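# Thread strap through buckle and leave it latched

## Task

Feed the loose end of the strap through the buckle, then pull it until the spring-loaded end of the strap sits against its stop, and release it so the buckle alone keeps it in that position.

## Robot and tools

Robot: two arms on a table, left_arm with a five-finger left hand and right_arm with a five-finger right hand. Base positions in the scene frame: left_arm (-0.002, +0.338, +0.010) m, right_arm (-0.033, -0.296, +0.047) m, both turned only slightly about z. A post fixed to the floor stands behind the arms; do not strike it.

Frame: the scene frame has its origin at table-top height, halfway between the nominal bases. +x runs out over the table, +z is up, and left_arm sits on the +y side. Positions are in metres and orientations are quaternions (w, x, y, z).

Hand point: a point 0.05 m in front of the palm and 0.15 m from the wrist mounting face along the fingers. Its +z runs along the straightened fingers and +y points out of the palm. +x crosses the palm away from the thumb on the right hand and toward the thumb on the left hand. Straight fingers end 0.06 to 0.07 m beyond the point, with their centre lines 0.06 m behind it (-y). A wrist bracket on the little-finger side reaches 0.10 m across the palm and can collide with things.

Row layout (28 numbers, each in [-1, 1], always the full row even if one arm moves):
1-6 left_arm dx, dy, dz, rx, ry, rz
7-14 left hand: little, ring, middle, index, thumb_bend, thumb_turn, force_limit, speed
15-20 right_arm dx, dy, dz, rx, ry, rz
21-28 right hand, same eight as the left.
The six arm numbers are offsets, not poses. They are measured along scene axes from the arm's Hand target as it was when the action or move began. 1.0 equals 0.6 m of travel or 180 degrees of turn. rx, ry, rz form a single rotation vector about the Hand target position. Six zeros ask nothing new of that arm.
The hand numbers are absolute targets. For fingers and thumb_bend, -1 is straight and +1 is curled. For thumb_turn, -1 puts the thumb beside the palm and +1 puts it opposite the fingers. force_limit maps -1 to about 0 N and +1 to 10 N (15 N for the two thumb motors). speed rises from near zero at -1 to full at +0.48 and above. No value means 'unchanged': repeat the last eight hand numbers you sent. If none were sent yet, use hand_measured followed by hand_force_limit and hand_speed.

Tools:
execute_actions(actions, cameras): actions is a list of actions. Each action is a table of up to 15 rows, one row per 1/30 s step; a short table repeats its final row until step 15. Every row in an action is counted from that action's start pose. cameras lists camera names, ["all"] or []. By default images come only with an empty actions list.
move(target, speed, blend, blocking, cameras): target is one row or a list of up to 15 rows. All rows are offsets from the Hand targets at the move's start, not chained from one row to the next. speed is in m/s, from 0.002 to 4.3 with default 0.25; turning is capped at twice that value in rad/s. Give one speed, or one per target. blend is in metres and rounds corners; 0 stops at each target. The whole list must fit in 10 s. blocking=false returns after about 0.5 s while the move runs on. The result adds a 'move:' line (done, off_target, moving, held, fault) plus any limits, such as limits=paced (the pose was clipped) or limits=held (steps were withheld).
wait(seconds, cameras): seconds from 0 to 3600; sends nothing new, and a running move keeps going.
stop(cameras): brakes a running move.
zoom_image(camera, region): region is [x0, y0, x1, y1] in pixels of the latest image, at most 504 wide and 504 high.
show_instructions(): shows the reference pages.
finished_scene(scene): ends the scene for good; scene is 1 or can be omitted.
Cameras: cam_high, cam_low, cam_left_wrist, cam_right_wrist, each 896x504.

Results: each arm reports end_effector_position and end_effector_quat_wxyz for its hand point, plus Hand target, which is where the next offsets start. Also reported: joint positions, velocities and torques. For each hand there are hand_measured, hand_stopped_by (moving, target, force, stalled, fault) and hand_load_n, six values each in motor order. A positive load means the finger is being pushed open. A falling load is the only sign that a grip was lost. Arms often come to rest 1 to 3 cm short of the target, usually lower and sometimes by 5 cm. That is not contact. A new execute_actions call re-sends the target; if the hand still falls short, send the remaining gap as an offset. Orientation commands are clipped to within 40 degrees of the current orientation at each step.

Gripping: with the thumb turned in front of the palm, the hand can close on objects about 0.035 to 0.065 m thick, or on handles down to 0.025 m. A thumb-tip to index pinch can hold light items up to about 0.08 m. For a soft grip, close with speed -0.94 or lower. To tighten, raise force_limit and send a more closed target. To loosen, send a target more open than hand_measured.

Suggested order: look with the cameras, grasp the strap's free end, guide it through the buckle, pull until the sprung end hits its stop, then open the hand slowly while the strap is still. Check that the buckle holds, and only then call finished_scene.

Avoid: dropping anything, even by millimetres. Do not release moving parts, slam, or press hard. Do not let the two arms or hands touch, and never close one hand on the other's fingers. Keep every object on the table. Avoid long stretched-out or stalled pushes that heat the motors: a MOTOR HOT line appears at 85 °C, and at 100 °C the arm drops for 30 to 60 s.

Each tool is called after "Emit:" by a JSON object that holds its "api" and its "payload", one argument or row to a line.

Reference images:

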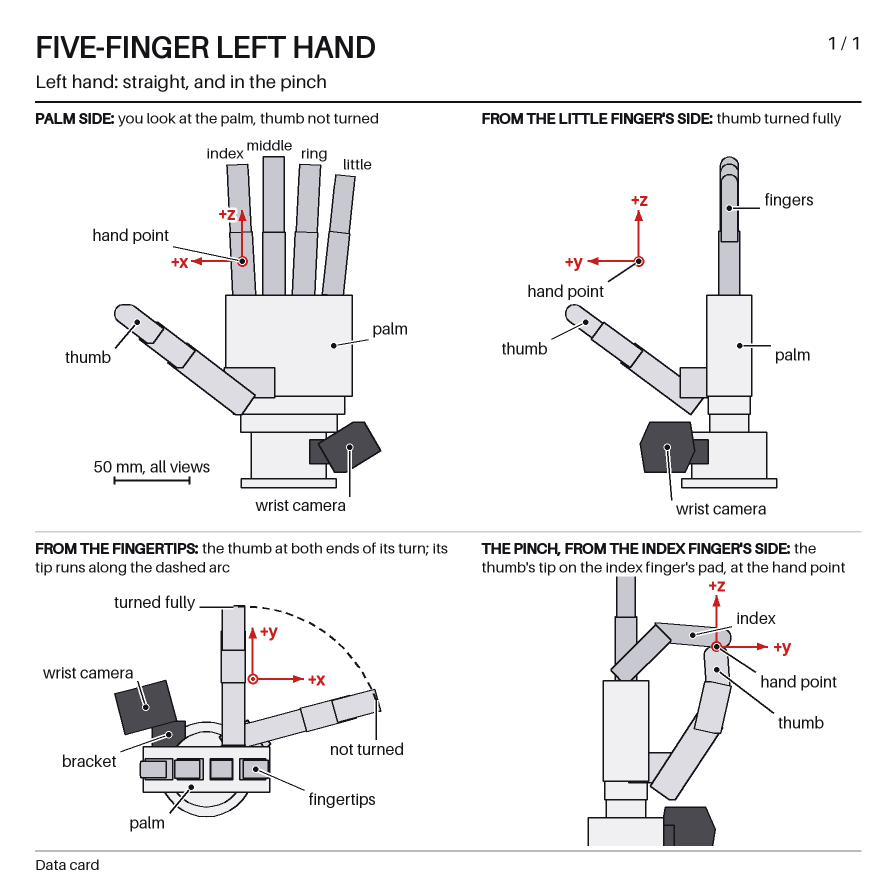

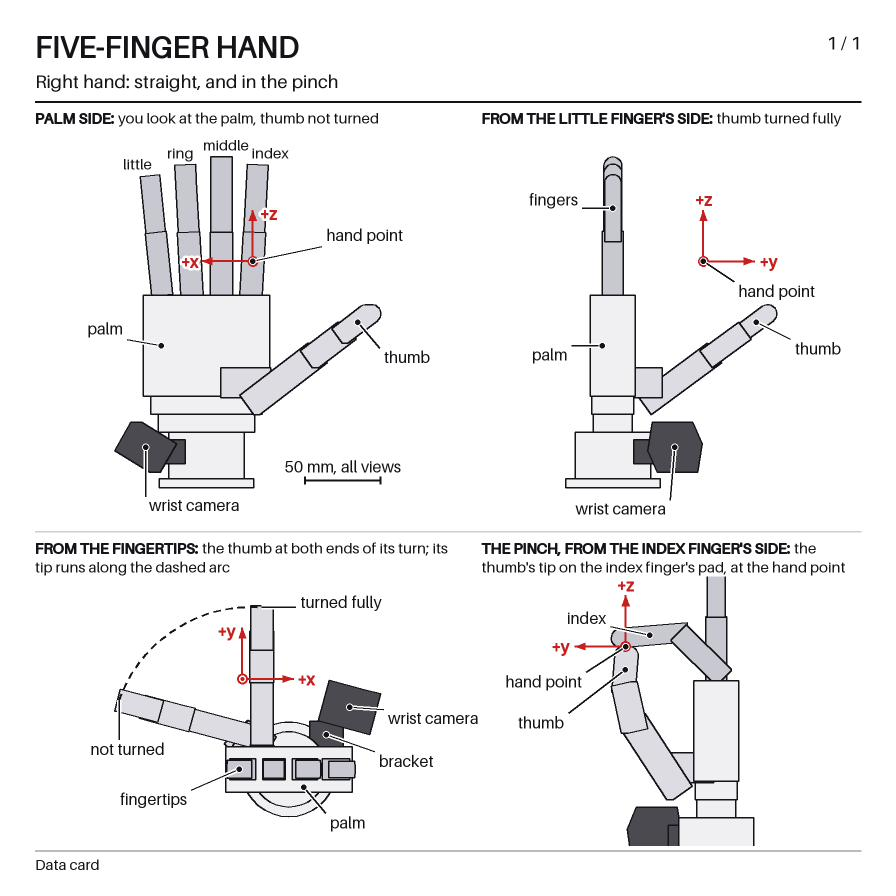

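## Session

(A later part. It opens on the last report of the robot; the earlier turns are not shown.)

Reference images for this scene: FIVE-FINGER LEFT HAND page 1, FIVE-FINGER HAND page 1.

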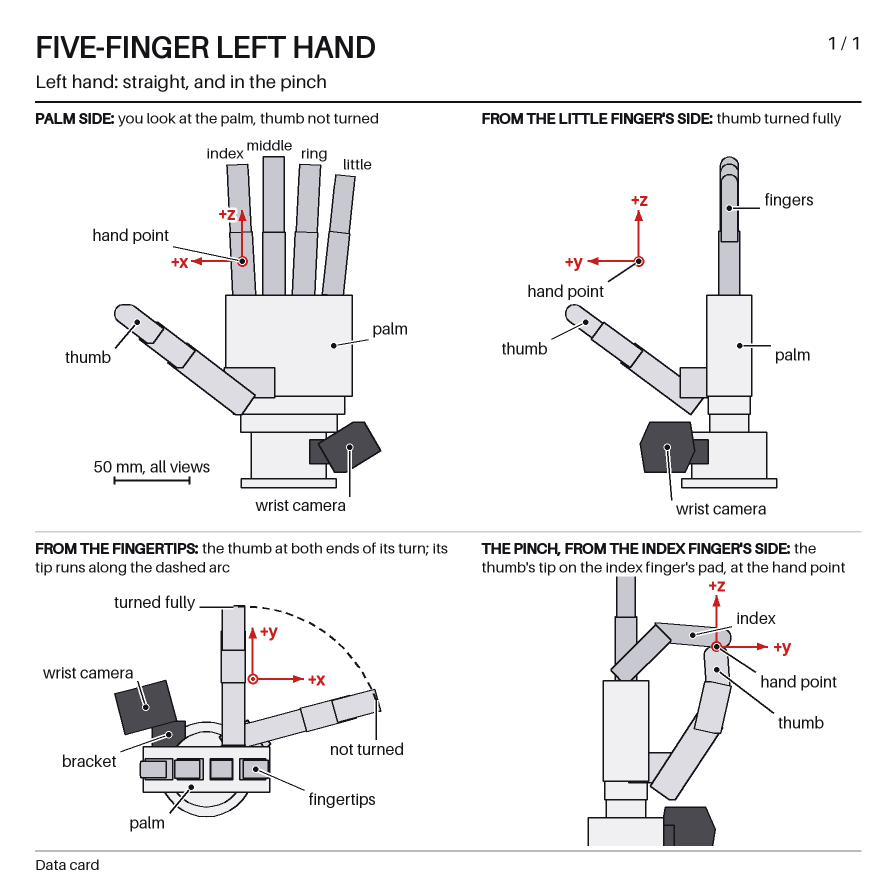

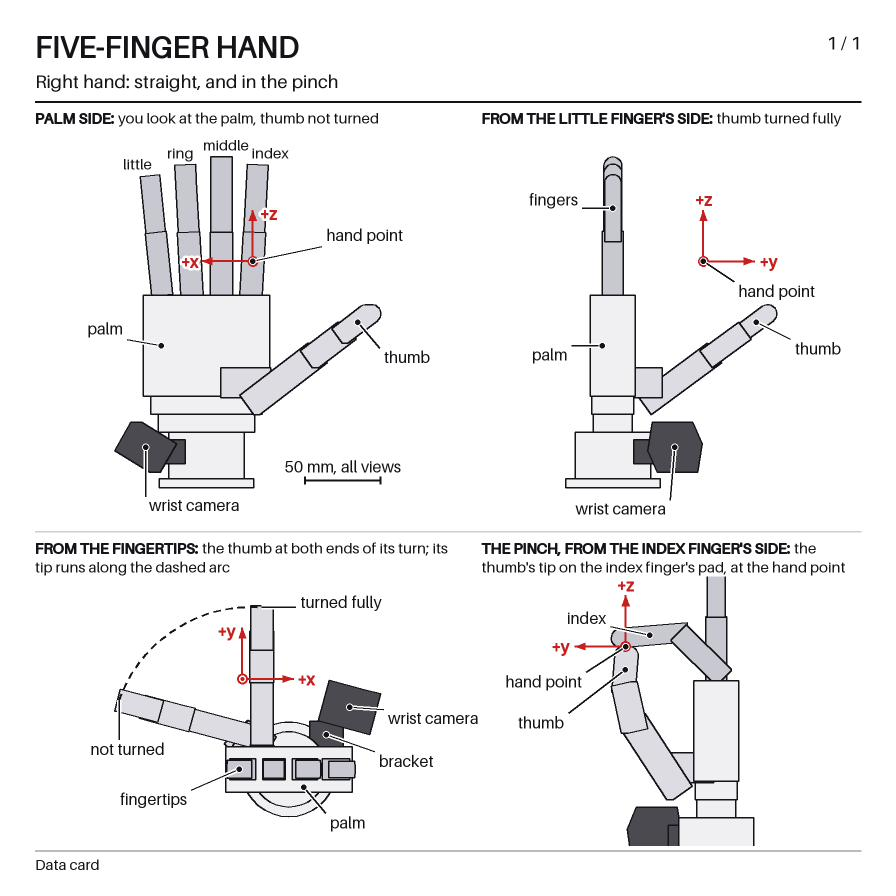

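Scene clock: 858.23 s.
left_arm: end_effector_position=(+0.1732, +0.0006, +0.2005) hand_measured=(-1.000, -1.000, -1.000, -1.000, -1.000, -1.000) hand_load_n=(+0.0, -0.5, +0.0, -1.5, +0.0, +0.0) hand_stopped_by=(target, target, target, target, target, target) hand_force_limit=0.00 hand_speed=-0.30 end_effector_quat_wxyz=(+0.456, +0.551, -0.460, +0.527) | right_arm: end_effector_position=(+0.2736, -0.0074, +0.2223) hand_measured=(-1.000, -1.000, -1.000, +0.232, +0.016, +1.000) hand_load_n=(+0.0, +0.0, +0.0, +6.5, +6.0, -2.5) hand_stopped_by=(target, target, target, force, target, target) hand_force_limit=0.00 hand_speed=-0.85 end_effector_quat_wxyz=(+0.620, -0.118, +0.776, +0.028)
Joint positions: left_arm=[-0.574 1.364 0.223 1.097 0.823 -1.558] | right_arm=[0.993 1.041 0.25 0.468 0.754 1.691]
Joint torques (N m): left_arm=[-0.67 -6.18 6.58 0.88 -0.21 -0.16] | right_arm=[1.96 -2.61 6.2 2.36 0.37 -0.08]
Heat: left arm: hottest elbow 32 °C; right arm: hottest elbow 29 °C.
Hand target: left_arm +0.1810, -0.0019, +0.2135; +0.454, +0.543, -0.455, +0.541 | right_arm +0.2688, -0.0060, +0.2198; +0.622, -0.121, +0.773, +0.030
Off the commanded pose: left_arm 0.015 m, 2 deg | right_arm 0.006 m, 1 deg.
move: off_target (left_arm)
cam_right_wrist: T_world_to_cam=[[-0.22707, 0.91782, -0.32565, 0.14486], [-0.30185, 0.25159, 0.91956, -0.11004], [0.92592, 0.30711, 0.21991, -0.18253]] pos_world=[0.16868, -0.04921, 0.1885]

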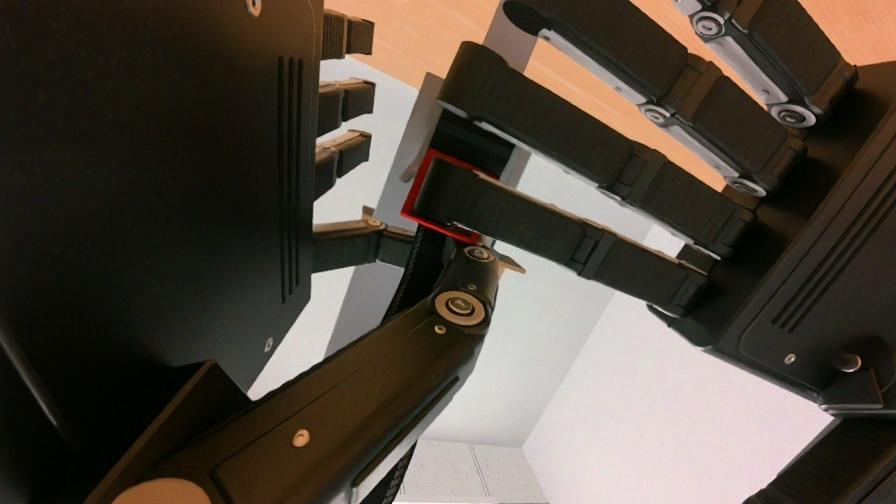

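Emit:
{"api": "execute_actions", "payload": {
  "actions": []
}}

Emit:
{"api": "zoom_image", "payload": {
  "camera": "cam_left_wrist",
  "region": [500, 100, 680, 320]
}}

Emit:
{"api": "zoom_image", "payload": {
  "camera": "cam_low",
  "region": [320, 190, 420, 290]
}}

Emit:
{"api": "zoom_image", "payload": {
  "camera": "cam_high",
  "region": [300, 90, 440, 230]
}}

Scene clock: 863.00 s.
left_arm: end_effector_position=(+0.1732, +0.0006, +0.2005) hand_measured=(-1.000, -1.000, -1.000, -1.000, -1.000, -1.000) hand_load_n=(-0.5, +0.0, +0.0, -1.5, +0.0, +0.0) hand_stopped_by=(target, target, target, target, target, target) hand_force_limit=0.00 hand_speed=-0.30 end_effector_quat_wxyz=(+0.456, +0.551, -0.460, +0.527) | right_arm: end_effector_position=(+0.2736, -0.0074, +0.2223) hand_measured=(-1.000, -1.000, -1.000, +0.232, +0.016, +1.000) hand_load_n=(+0.0, +0.0, +0.0, +6.5, +6.0, -2.5) hand_stopped_by=(target, target, target, force, target, target) hand_force_limit=0.00 hand_speed=-0.85 end_effector_quat_wxyz=(+0.620, -0.118, +0.776, +0.028)
Joint positions: left_arm=[-0.574 1.364 0.223 1.097 0.823 -1.558] | right_arm=[0.993 1.041 0.25 0.468 0.754 1.691]
Joint velocities: within noise
Joint torques (N m): left_arm=[-0.73 -6.24 6.61 0.9 -0.22 -0.16] | right_arm=[1.9 -2.67 6.2 2.36 0.34 -0.08]
Heat: left arm: hottest elbow 32 °C; right arm: hottest elbow 29 °C.
Hand target: left_arm +0.1810, -0.0019, +0.2135; +0.454, +0.543, -0.455, +0.541 | right_arm +0.2688, -0.0060, +0.2198; +0.622, -0.121, +0.773, +0.030
Off the commanded pose: left_arm 0.015 m, 2 deg | right_arm 0.006 m, 1 deg.
camera_calibration:
cam_left_wrist: T_world_to_cam=[[0.95066, 0.12961, 0.28185, -0.21698], [-0.31022, 0.40056, 0.86216, -0.11406], [-0.00116, -0.90706, 0.42101, 0.03071]] pos_world=[0.17092, 0.10166, 0.14656]
cam_right_wrist: T_world_to_cam=[[-0.22707, 0.91782, -0.32565, 0.14486], [-0.30185, 0.25159, 0.91956, -0.11004], [0.92592, 0.30711, 0.21991, -0.18253]] pos_world=[0.16868, -0.04921, 0.1885]

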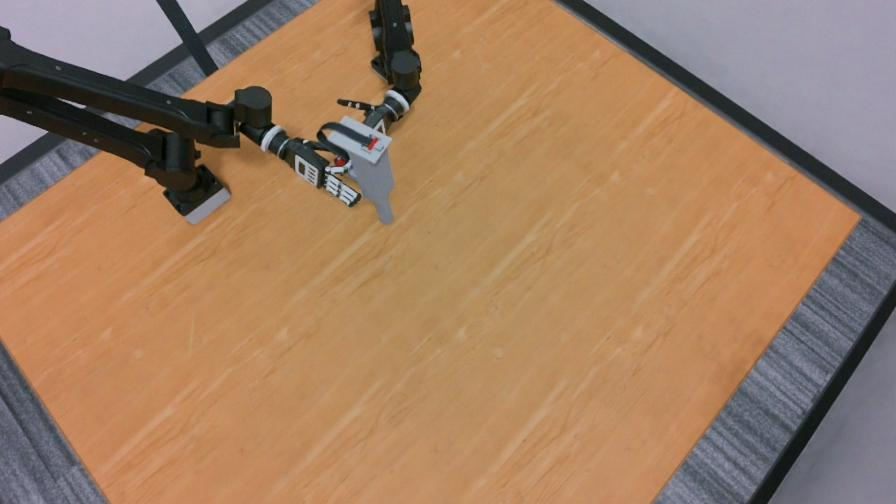

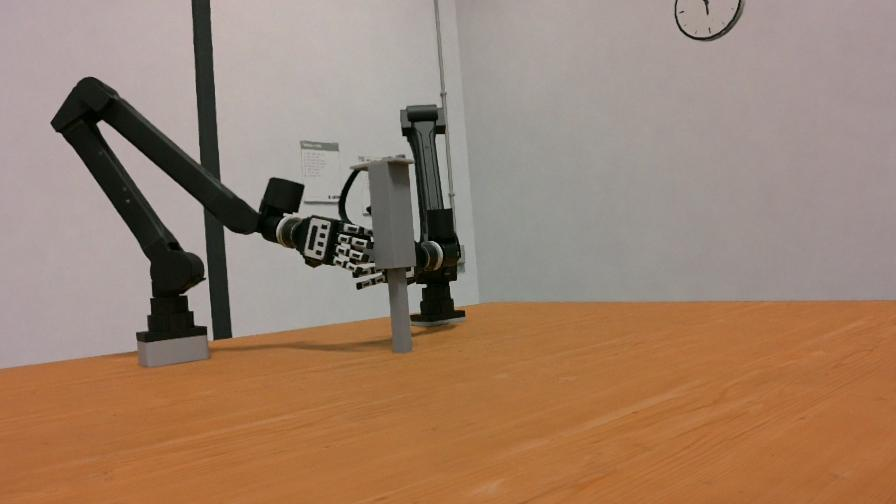

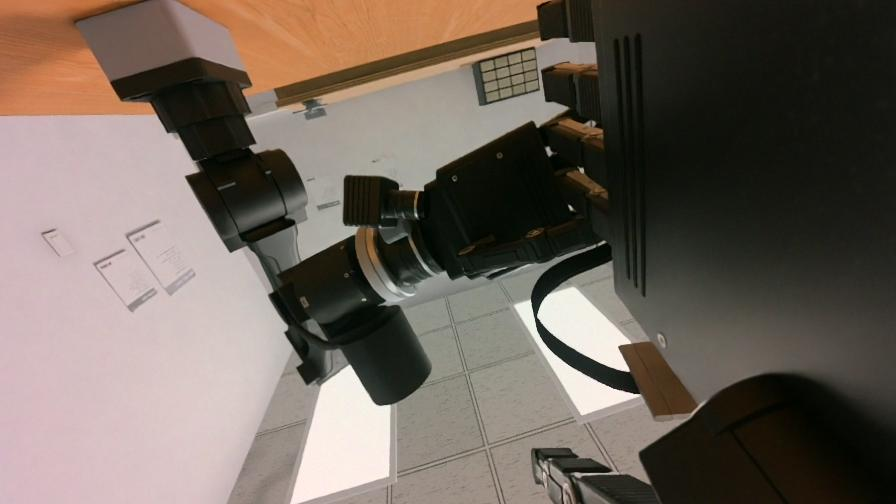

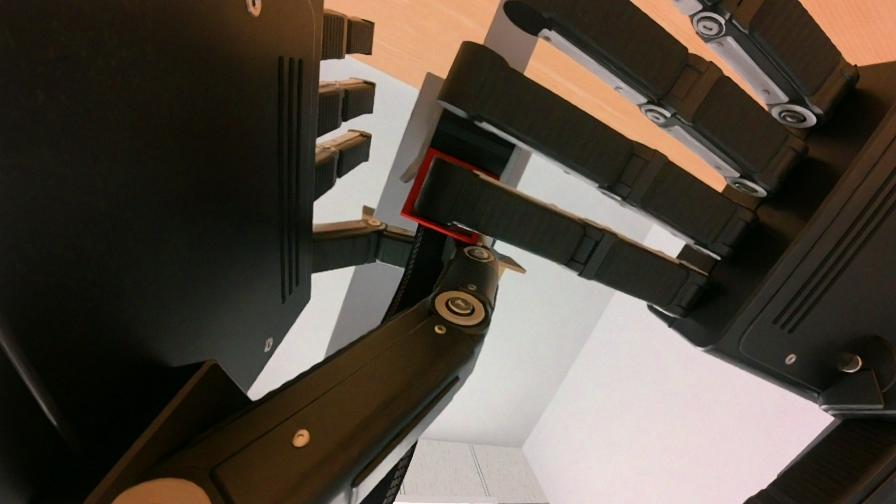

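Scaled by 2.291.

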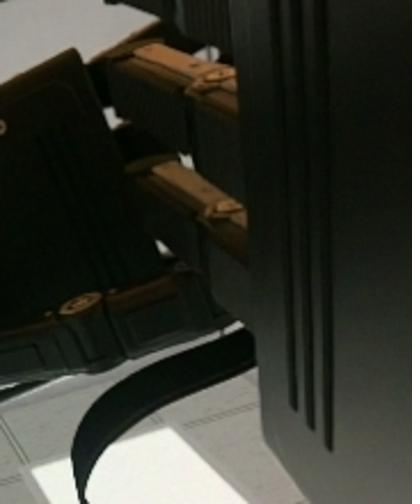

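Scaled by 5.040.

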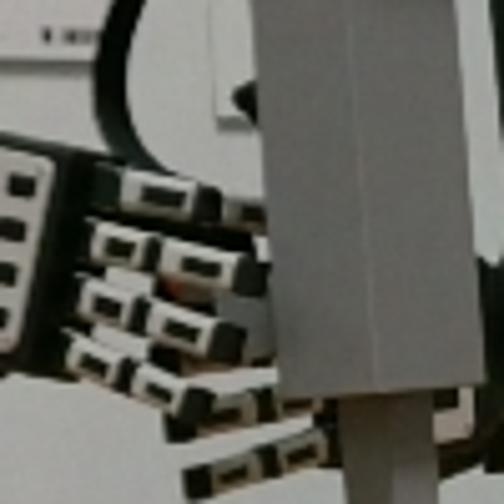

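Scaled by 3.600.

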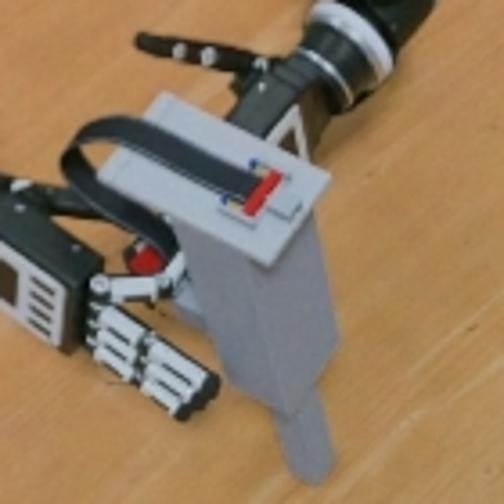

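Emit:
{"api": "move", "payload": {
  "target": [0,0,0,0,0,0,-1,-1,-1,-1,-1,-1,0,-0.3,0,0,-0.008,0,0,0,-1,-1,-1,0.4,0.02,1,0,-0.85],
  "speed": 0.02,
  "cameras": ["cam_right_wrist","cam_low"]
}}

Emit:
{"api": "zoom_image", "payload": {
  "camera": "cam_right_wrist",
  "region": [380, 100, 580, 300]
}}

Scene clock: 872.07 s.
left_arm: end_effector_position=(+0.1729, +0.0006, +0.2003) hand_measured=(-1.000, -1.000, -1.000, -1.000, -1.000, -1.000) hand_load_n=(+0.0, +0.0, +0.0, -2.0, +0.0, +0.0) hand_stopped_by=(target, target, target, target, target, target) hand_force_limit=0.00 hand_speed=-0.30 end_effector_quat_wxyz=(+0.457, +0.551, -0.460, +0.526) | right_arm: end_effector_position=(+0.2745, -0.0076, +0.2212) hand_measured=(-1.000, -1.000, -1.000, +0.232, +0.016, +1.000) hand_load_n=(+0.0, +0.0, +0.0, +6.5, +6.0, -2.5) hand_stopped_by=(target, target, target, force, target, target) hand_force_limit=0.00 hand_speed=-0.85 end_effector_quat_wxyz=(+0.622, -0.111, +0.775, +0.032)
Joint positions: left_arm=[-0.574 1.364 0.223 1.096 0.824 -1.558] | right_arm=[0.993 1.059 0.246 0.499 0.757 1.7]
Joint torques (N m): left_arm=[-0.62 -6.12 6.61 0.92 -0.26 -0.16] | right_arm=[1.96 -2.43 5.97 2.26 0.25 -0.08]
Heat: left arm: hottest elbow 32 °C; right arm: hottest elbow 29 °C.
Hand target: left_arm +0.1810, -0.0019, +0.2135; +0.454, +0.543, -0.455, +0.541 | right_arm +0.2688, -0.0060, +0.2150; +0.622, -0.121, +0.773, +0.030
Off the commanded pose: left_arm 0.016 m, 2 deg | right_arm 0.009 m, 1 deg.
move: done
cam_right_wrist: T_world_to_cam=[[-0.22137, 0.9236, -0.31299, 0.14055], [-0.30369, 0.2397, 0.92212, -0.10881], [0.9267, 0.29919, 0.22743, -0.18498]] pos_world=[0.16949, -0.04838, 0.18639]
Images, in order (width x height): cam_low 896x504, cam_right_wrist 896x504.

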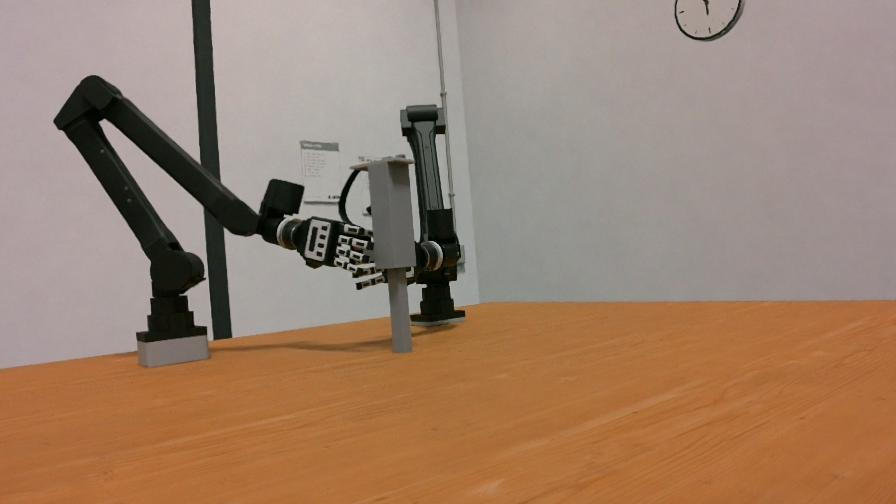

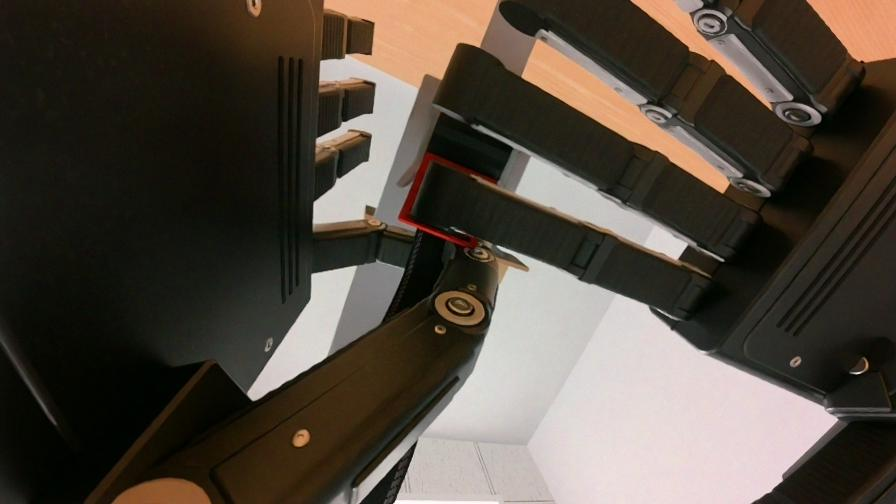

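Scaled by 2.520.

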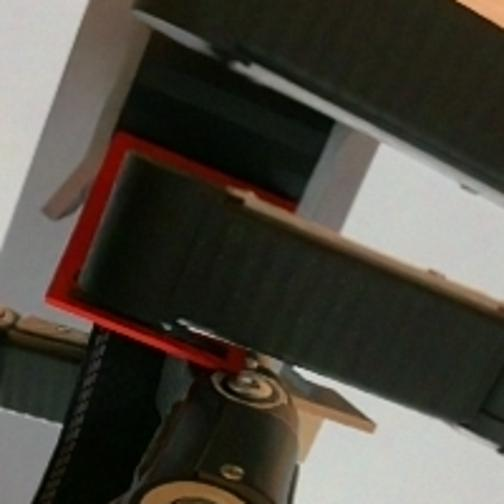

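Emit:
{"api": "move", "payload": {
  "target": [-0.004,0,-0.015,0,0,0,-1,-1,-1,-1,-1,-1,0,-0.3,0,0,0,0,0,0,-1,-1,-1,0.4,0.02,1,0,-0.85],
  "speed": 0.02,
  "cameras": ["cam_right_wrist"]
}}

Emit:
{"api": "zoom_image", "payload": {
  "camera": "cam_right_wrist",
  "region": [380, 100, 580, 300]
}}

Scene clock: 878.70 s.
left_arm: end_effector_position=(+0.1733, -0.0003, +0.1952) hand_measured=(-1.000, -1.000, -1.000, -1.000, -1.000, -1.000) hand_load_n=(+0.0, +0.0, +0.0, -1.0, +0.0, -0.5) hand_stopped_by=(target, target, target, target, target, target) hand_force_limit=0.00 hand_speed=-0.30 end_effector_quat_wxyz=(+0.457, +0.552, -0.460, +0.524) | right_arm: end_effector_position=(+0.2745, -0.0075, +0.2206) hand_measured=(-1.000, -1.000, -1.000, +0.232, +0.016, +1.000) hand_load_n=(+0.0, +0.0, +0.0, +6.5, +6.0, -2.5) hand_stopped_by=(target, target, target, force, target, target) hand_force_limit=0.00 hand_speed=-0.85 end_effector_quat_wxyz=(+0.621, -0.112, +0.775, +0.032)
Joint positions: left_arm=[-0.576 1.393 0.223 1.12 0.824 -1.558] | right_arm=[0.993 1.061 0.246 0.499 0.757 1.7]
Joint torques (N m): left_arm=[-1.03 -5.07 5.46 2.06 -0.48 -0.15] | right_arm=[1.9 -2.55 5.97 2.28 0.25 -0.08]
Heat: left arm: hottest elbow 32 °C; right arm: hottest elbow 29 °C.
Hand target: left_arm +0.1786, -0.0019, +0.2045; +0.454, +0.543, -0.455, +0.541 | right_arm +0.2688, -0.0060, +0.2150; +0.622, -0.121, +0.773, +0.030
Off the commanded pose: left_arm 0.011 m, 2 deg | right_arm 0.008 m, 1 deg.
move: off_target (left_arm)
cam_right_wrist: T_world_to_cam=[[-0.22166, 0.92322, -0.31391, 0.1405], [-0.30286, 0.24082, 0.92211, -0.10845], [0.9269, 0.29947, 0.22623, -0.18469]] pos_world=[0.16949, -0.04829, 0.18589]

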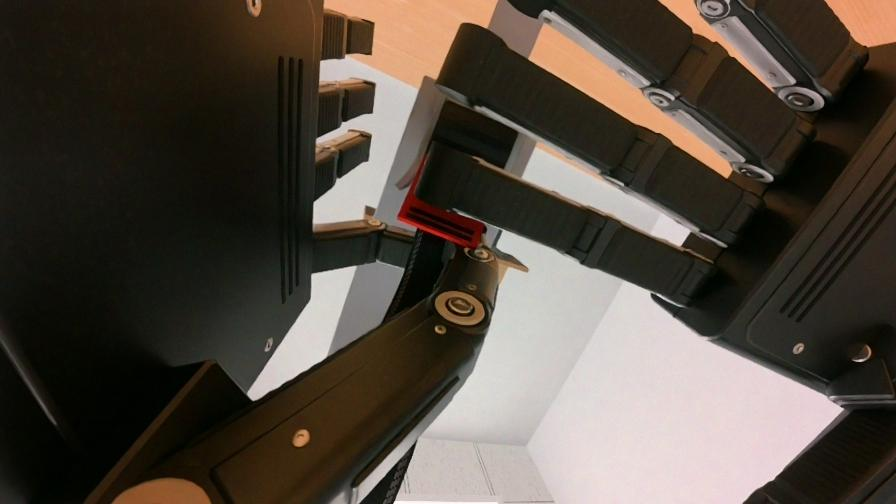

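Scaled by 2.520.

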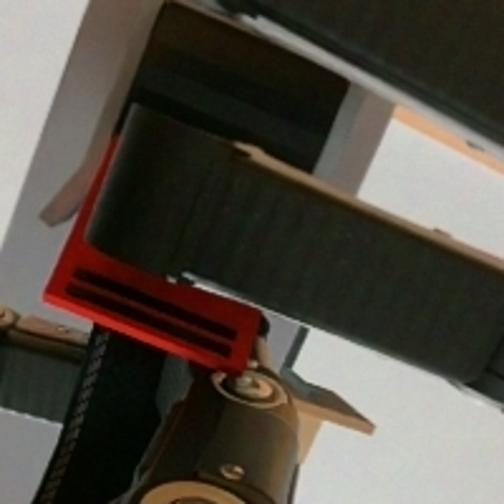

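Emit:
{"api": "move", "payload": {
  "target": [-0.004,0,-0.03,0,0,0,-1,-1,-1,-1,-1,-1,0,-0.3,0,0,0,0,0,0,-1,-1,-1,0.4,0.02,1,0,-0.85],
  "speed": 0.03,
  "cameras": ["cam_right_wrist","cam_left_wrist"]
}}

Emit:
{"api": "zoom_image", "payload": {
  "camera": "cam_right_wrist",
  "region": [380, 100, 580, 300]
}}

Emit:
{"api": "zoom_image", "payload": {
  "camera": "cam_left_wrist",
  "region": [480, 100, 660, 320]
}}

Scene clock: 885.93 s.
left_arm: end_effector_position=(+0.1772, -0.0012, +0.1809) hand_measured=(-1.000, -1.000, -1.000, -1.000, -1.000, -1.000) hand_load_n=(+0.0, +0.0, +0.0, +0.0, +0.0, +0.0) hand_stopped_by=(target, target, target, target, target, target) hand_force_limit=0.00 hand_speed=-0.30 end_effector_quat_wxyz=(+0.451, +0.552, -0.456, +0.533) | right_arm: end_effector_position=(+0.2745, -0.0075, +0.2206) hand_measured=(-1.000, -1.000, -1.000, +0.232, +0.016, +1.000) hand_load_n=(+0.0, +0.0, +0.0, +7.0, +6.0, -2.5) hand_stopped_by=(target, target, target, force, target, target) hand_force_limit=0.00 hand_speed=-0.85 end_effector_quat_wxyz=(+0.621, -0.112, +0.775, +0.032)
Joint positions: left_arm=[-0.577 1.497 0.217 1.245 0.803 -1.558] | right_arm=[0.993 1.061 0.246 0.499 0.757 1.7]
Joint torques (N m): left_arm=[-1.14 -5.48 3.95 1.96 -0.26 -0.15] | right_arm=[1.9 -2.61 5.96 2.28 0.26 -0.08]
Heat: left arm: hottest elbow 32 °C; right arm: hottest elbow 29 °C.
Hand target: left_arm +0.1762, -0.0019, +0.1865; +0.454, +0.543, -0.455, +0.541 | right_arm +0.2688, -0.0060, +0.2150; +0.622, -0.121, +0.773, +0.030
Off the commanded pose: left_arm 0.006 m, 1 deg | right_arm 0.008 m, 1 deg.
move: done
cam_left_wrist: T_world_to_cam=[[0.94639, 0.14666, 0.28783, -0.21533], [-0.32284, 0.39836, 0.85853, -0.09227], [0.01125, -0.90543, 0.42435, 0.03448]] pos_world=[0.17361, 0.09956, 0.12656]
cam_right_wrist: T_world_to_cam=[[-0.22166, 0.92322, -0.31391, 0.1405], [-0.30286, 0.24082, 0.92211, -0.10845], [0.9269, 0.29947, 0.22623, -0.18469]] pos_world=[0.16949, -0.04829, 0.18589]
Images, in order (width x height): cam_left_wrist 896x504, cam_right_wrist 896x504.

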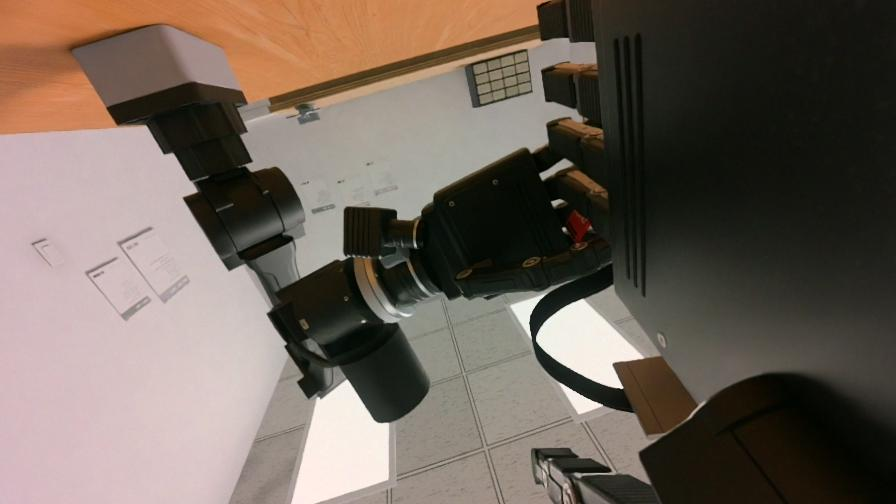

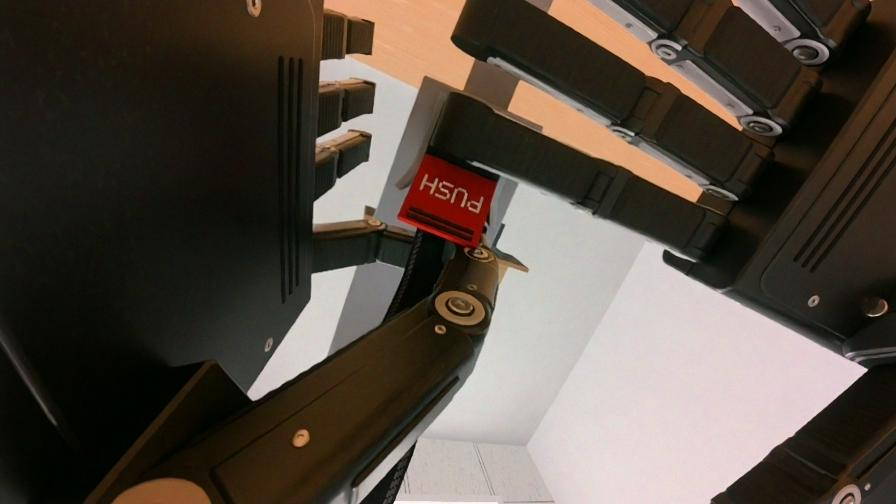

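Scaled by 2.520.

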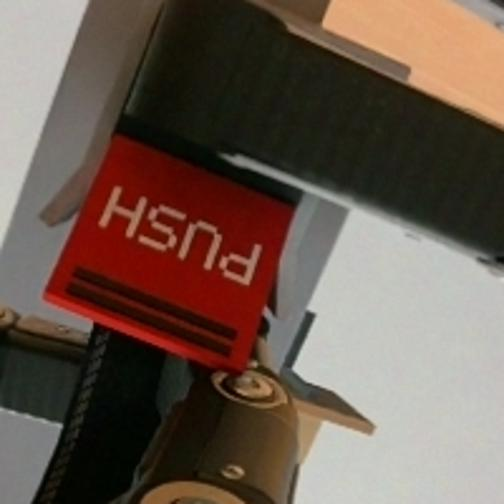

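Scaled by 2.291.

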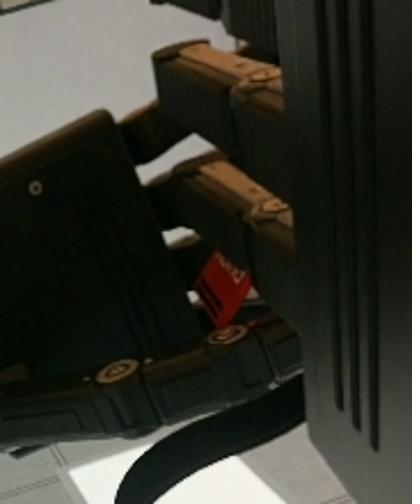

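Emit:
{"api": "execute_actions", "payload": {
  "actions": []
}}

Scene clock: 901.23 s.
left_arm: end_effector_position=(+0.1772, -0.0012, +0.1809) hand_measured=(-1.000, -1.000, -1.000, -1.000, -1.000, -1.000) hand_load_n=(+0.0, +0.0, +0.0, +0.0, +0.0, +0.0) hand_stopped_by=(target, target, target, target, target, target) hand_force_limit=0.00 hand_speed=-0.30 end_effector_quat_wxyz=(+0.451, +0.552, -0.456, +0.533) | right_arm: end_effector_position=(+0.2745, -0.0075, +0.2206) hand_measured=(-1.000, -1.000, -1.000, +0.232, +0.016, +1.000) hand_load_n=(+0.0, +0.0, +0.0, +6.5, +6.0, -2.5) hand_stopped_by=(target, target, target, force, target, target) hand_force_limit=0.00 hand_speed=-0.85 end_effector_quat_wxyz=(+0.621, -0.112, +0.775, +0.032)
Joint positions: left_arm=[-0.577 1.497 0.217 1.245 0.803 -1.558] | right_arm=[0.993 1.061 0.246 0.499 0.757 1.7]
Joint velocities: within noise
Joint torques (N m): left_arm=[-1.26 -5.42 3.97 1.92 -0.26 -0.15] | right_arm=[1.96 -2.55 5.96 2.28 0.26 -0.08]
Heat: left arm: hottest elbow 31 °C; right arm: hottest elbow 29 °C.
Hand target: left_arm +0.1762, -0.0019, +0.1865; +0.454, +0.543, -0.455, +0.541 | right_arm +0.2688, -0.0060, +0.2150; +0.622, -0.121, +0.773, +0.030
Off the commanded pose: left_arm 0.006 m, 1 deg | right_arm 0.008 m, 1 deg.
camera_calibration:
cam_left_wrist: T_world_to_cam=[[0.94639, 0.14666, 0.28783, -0.21533], [-0.32284, 0.39836, 0.85853, -0.09227], [0.01125, -0.90543, 0.42435, 0.03448]] pos_world=[0.17361, 0.09956, 0.12656]
cam_right_wrist: T_world_to_cam=[[-0.22166, 0.92322, -0.31391, 0.1405], [-0.30286, 0.24082, 0.92211, -0.10845], [0.9269, 0.29947, 0.22623, -0.18469]] pos_world=[0.16949, -0.04829, 0.18589]

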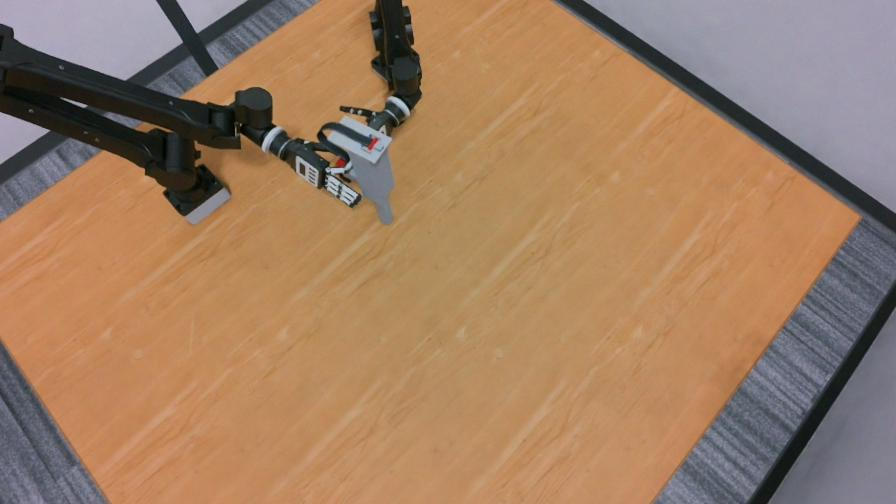

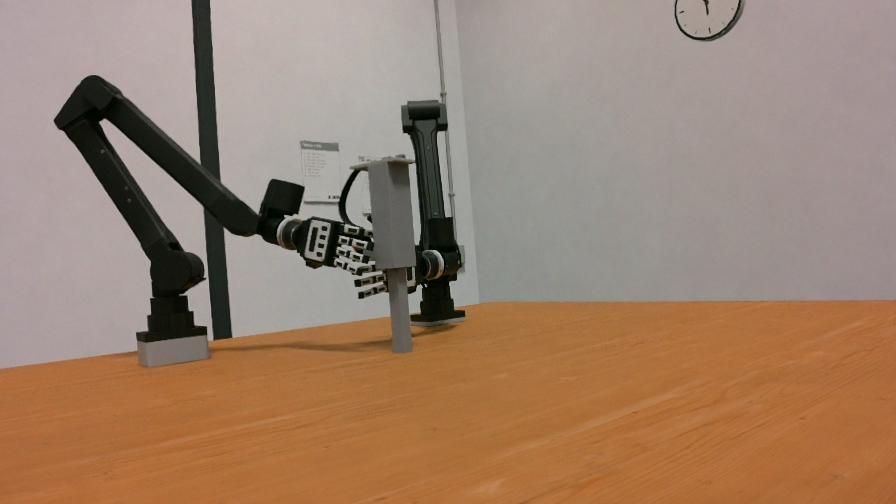

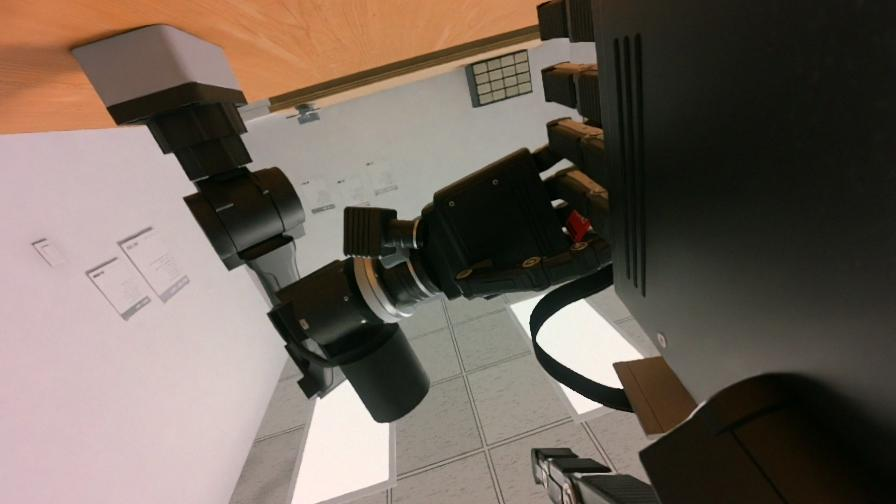

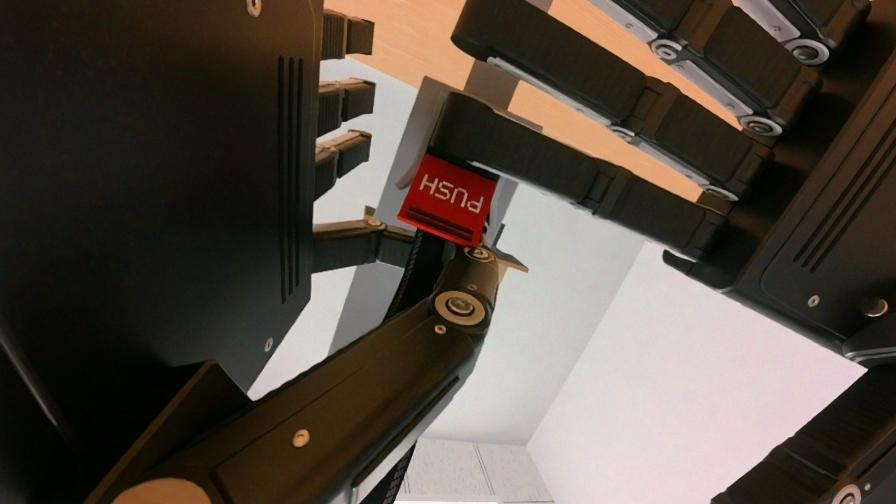

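Emit:
{"api": "zoom_image", "payload": {
  "camera": "cam_right_wrist",
  "region": [360, 60, 580, 300]
}}

Emit:
{"api": "move", "payload": {
  "target": [0, 0.07, -0.03, 0,0,0, -1,-1,-1,-1,-1,-1,0,-0.3, 0,0,0,0,0,0, -1,-1,-1,0.4,0.02,1,0,-0.85],
  "speed": 0.05,
  "cameras": ["cam_left_wrist","cam_right_wrist","cam_low"]
}}

Scaled by 2.100.

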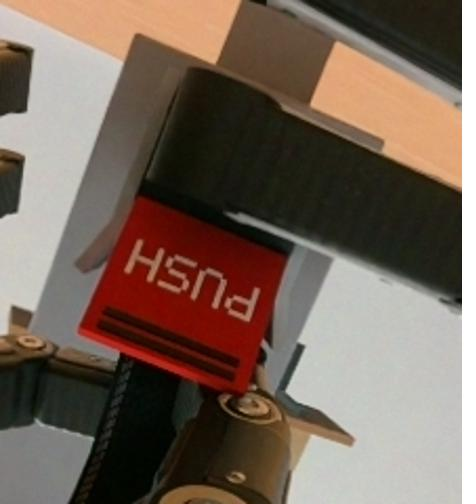

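Scene clock: 907.57 s.
left_arm: end_effector_position=(+0.1770, +0.0390, +0.1640) hand_measured=(-1.000, -1.000, -1.000, -1.000, -1.000, -1.000) hand_load_n=(+0.0, +0.0, +0.0, +0.0, +0.0, +0.0) hand_stopped_by=(target, target, target, target, target, target) hand_force_limit=0.00 hand_speed=-0.30 end_effector_quat_wxyz=(+0.453, +0.553, -0.453, +0.533) | right_arm: end_effector_position=(+0.2745, -0.0075, +0.2206) hand_measured=(-1.000, -1.000, -1.000, +0.232, +0.016, +1.000) hand_load_n=(+0.0, +0.0, +0.0, +7.0, +6.0, -3.0) hand_stopped_by=(target, target, target, force, target, target) hand_force_limit=0.00 hand_speed=-0.85 end_effector_quat_wxyz=(+0.621, -0.112, +0.775, +0.032)
Joint positions: left_arm=[-0.43 1.591 0.161 1.393 0.949 -1.558] | right_arm=[0.993 1.061 0.246 0.499 0.757 1.7]
Joint torques (N m): left_arm=[0.15 -5.3 2.56 1.81 0.12 -0.13] | right_arm=[1.96 -2.61 5.97 2.29 0.25 -0.08]
Heat: left arm: hottest elbow 31 °C; right arm: hottest elbow 29 °C.
Hand target: left_arm +0.1762, +0.0401, +0.1685; +0.454, +0.543, -0.455, +0.541 | right_arm +0.2688, -0.0060, +0.2150; +0.622, -0.121, +0.773, +0.030
Off the commanded pose: left_arm 0.005 m, 1 deg | right_arm 0.008 m, 1 deg.
move: done
cam_left_wrist: T_world_to_cam=[[0.94728, 0.14927, 0.28353, -0.2157], [-0.3201, 0.40105, 0.85831, -0.09437], [0.01441, -0.90381, 0.42768, 0.07692]] pos_world=[0.17302, 0.13957, 0.10926]
cam_right_wrist: T_world_to_cam=[[-0.22166, 0.92322, -0.31391, 0.1405], [-0.30286, 0.24082, 0.92211, -0.10845], [0.9269, 0.29947, 0.22623, -0.18469]] pos_world=[0.16949, -0.04829, 0.18589]
Images, in order (width x height): cam_low 896x504, cam_left_wrist 896x504, cam_right_wrist 896x504.

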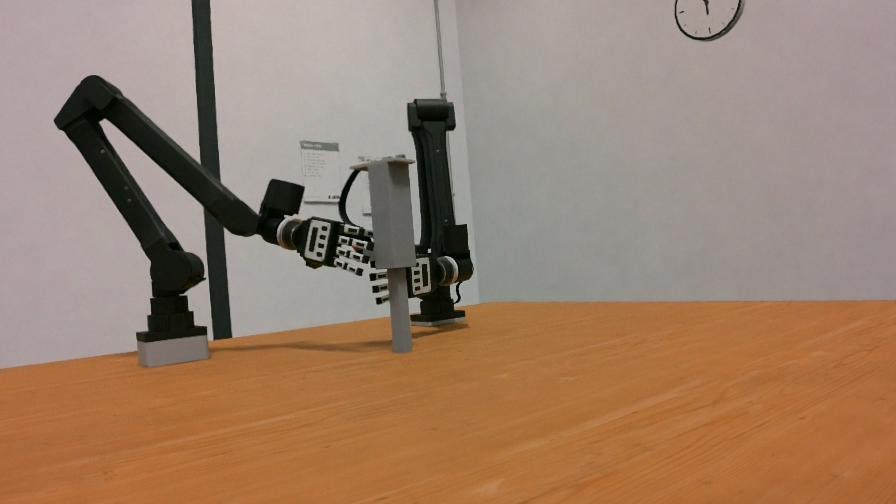

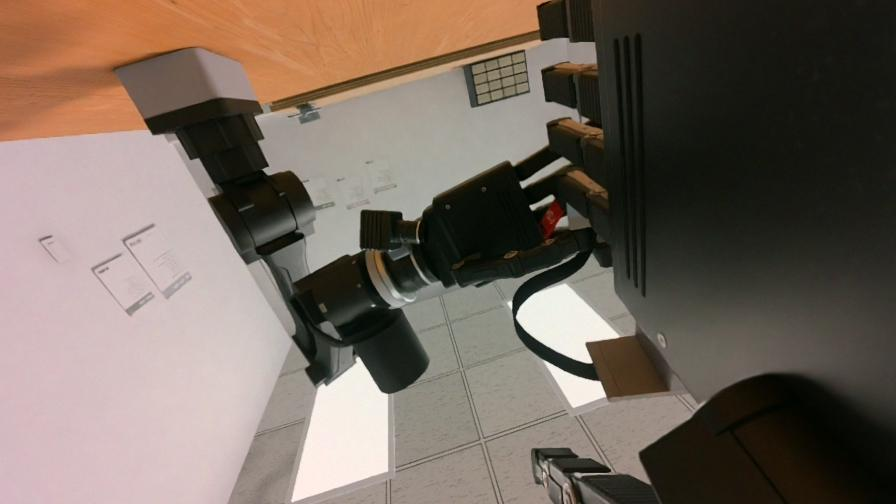

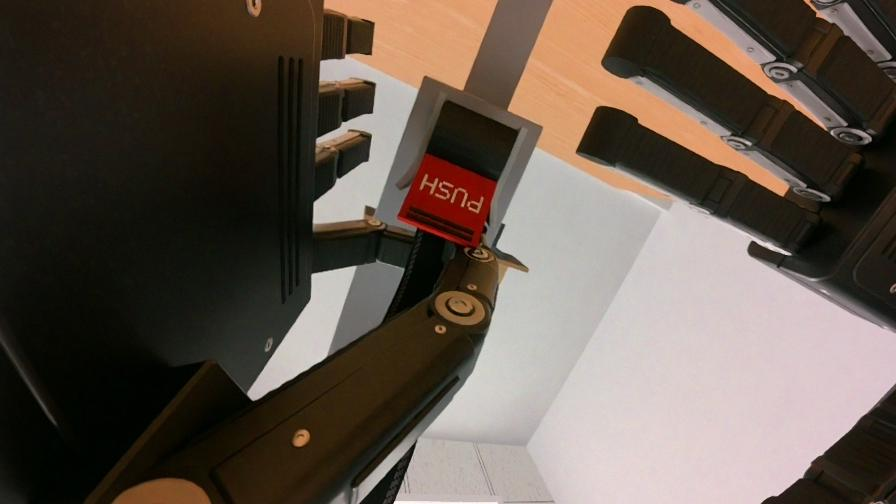

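Emit:
{"api": "zoom_image", "payload": {
  "camera": "cam_right_wrist",
  "region": [360, 50, 580, 290]
}}

Scaled by 2.100.

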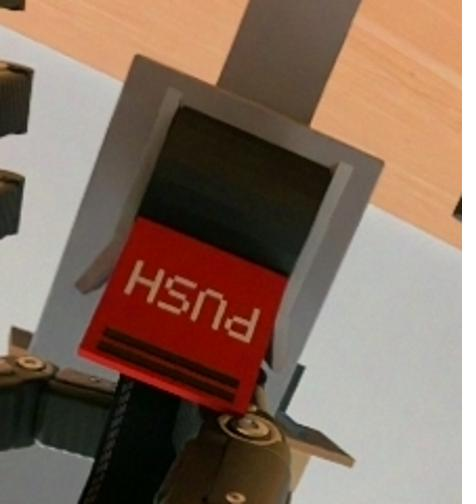

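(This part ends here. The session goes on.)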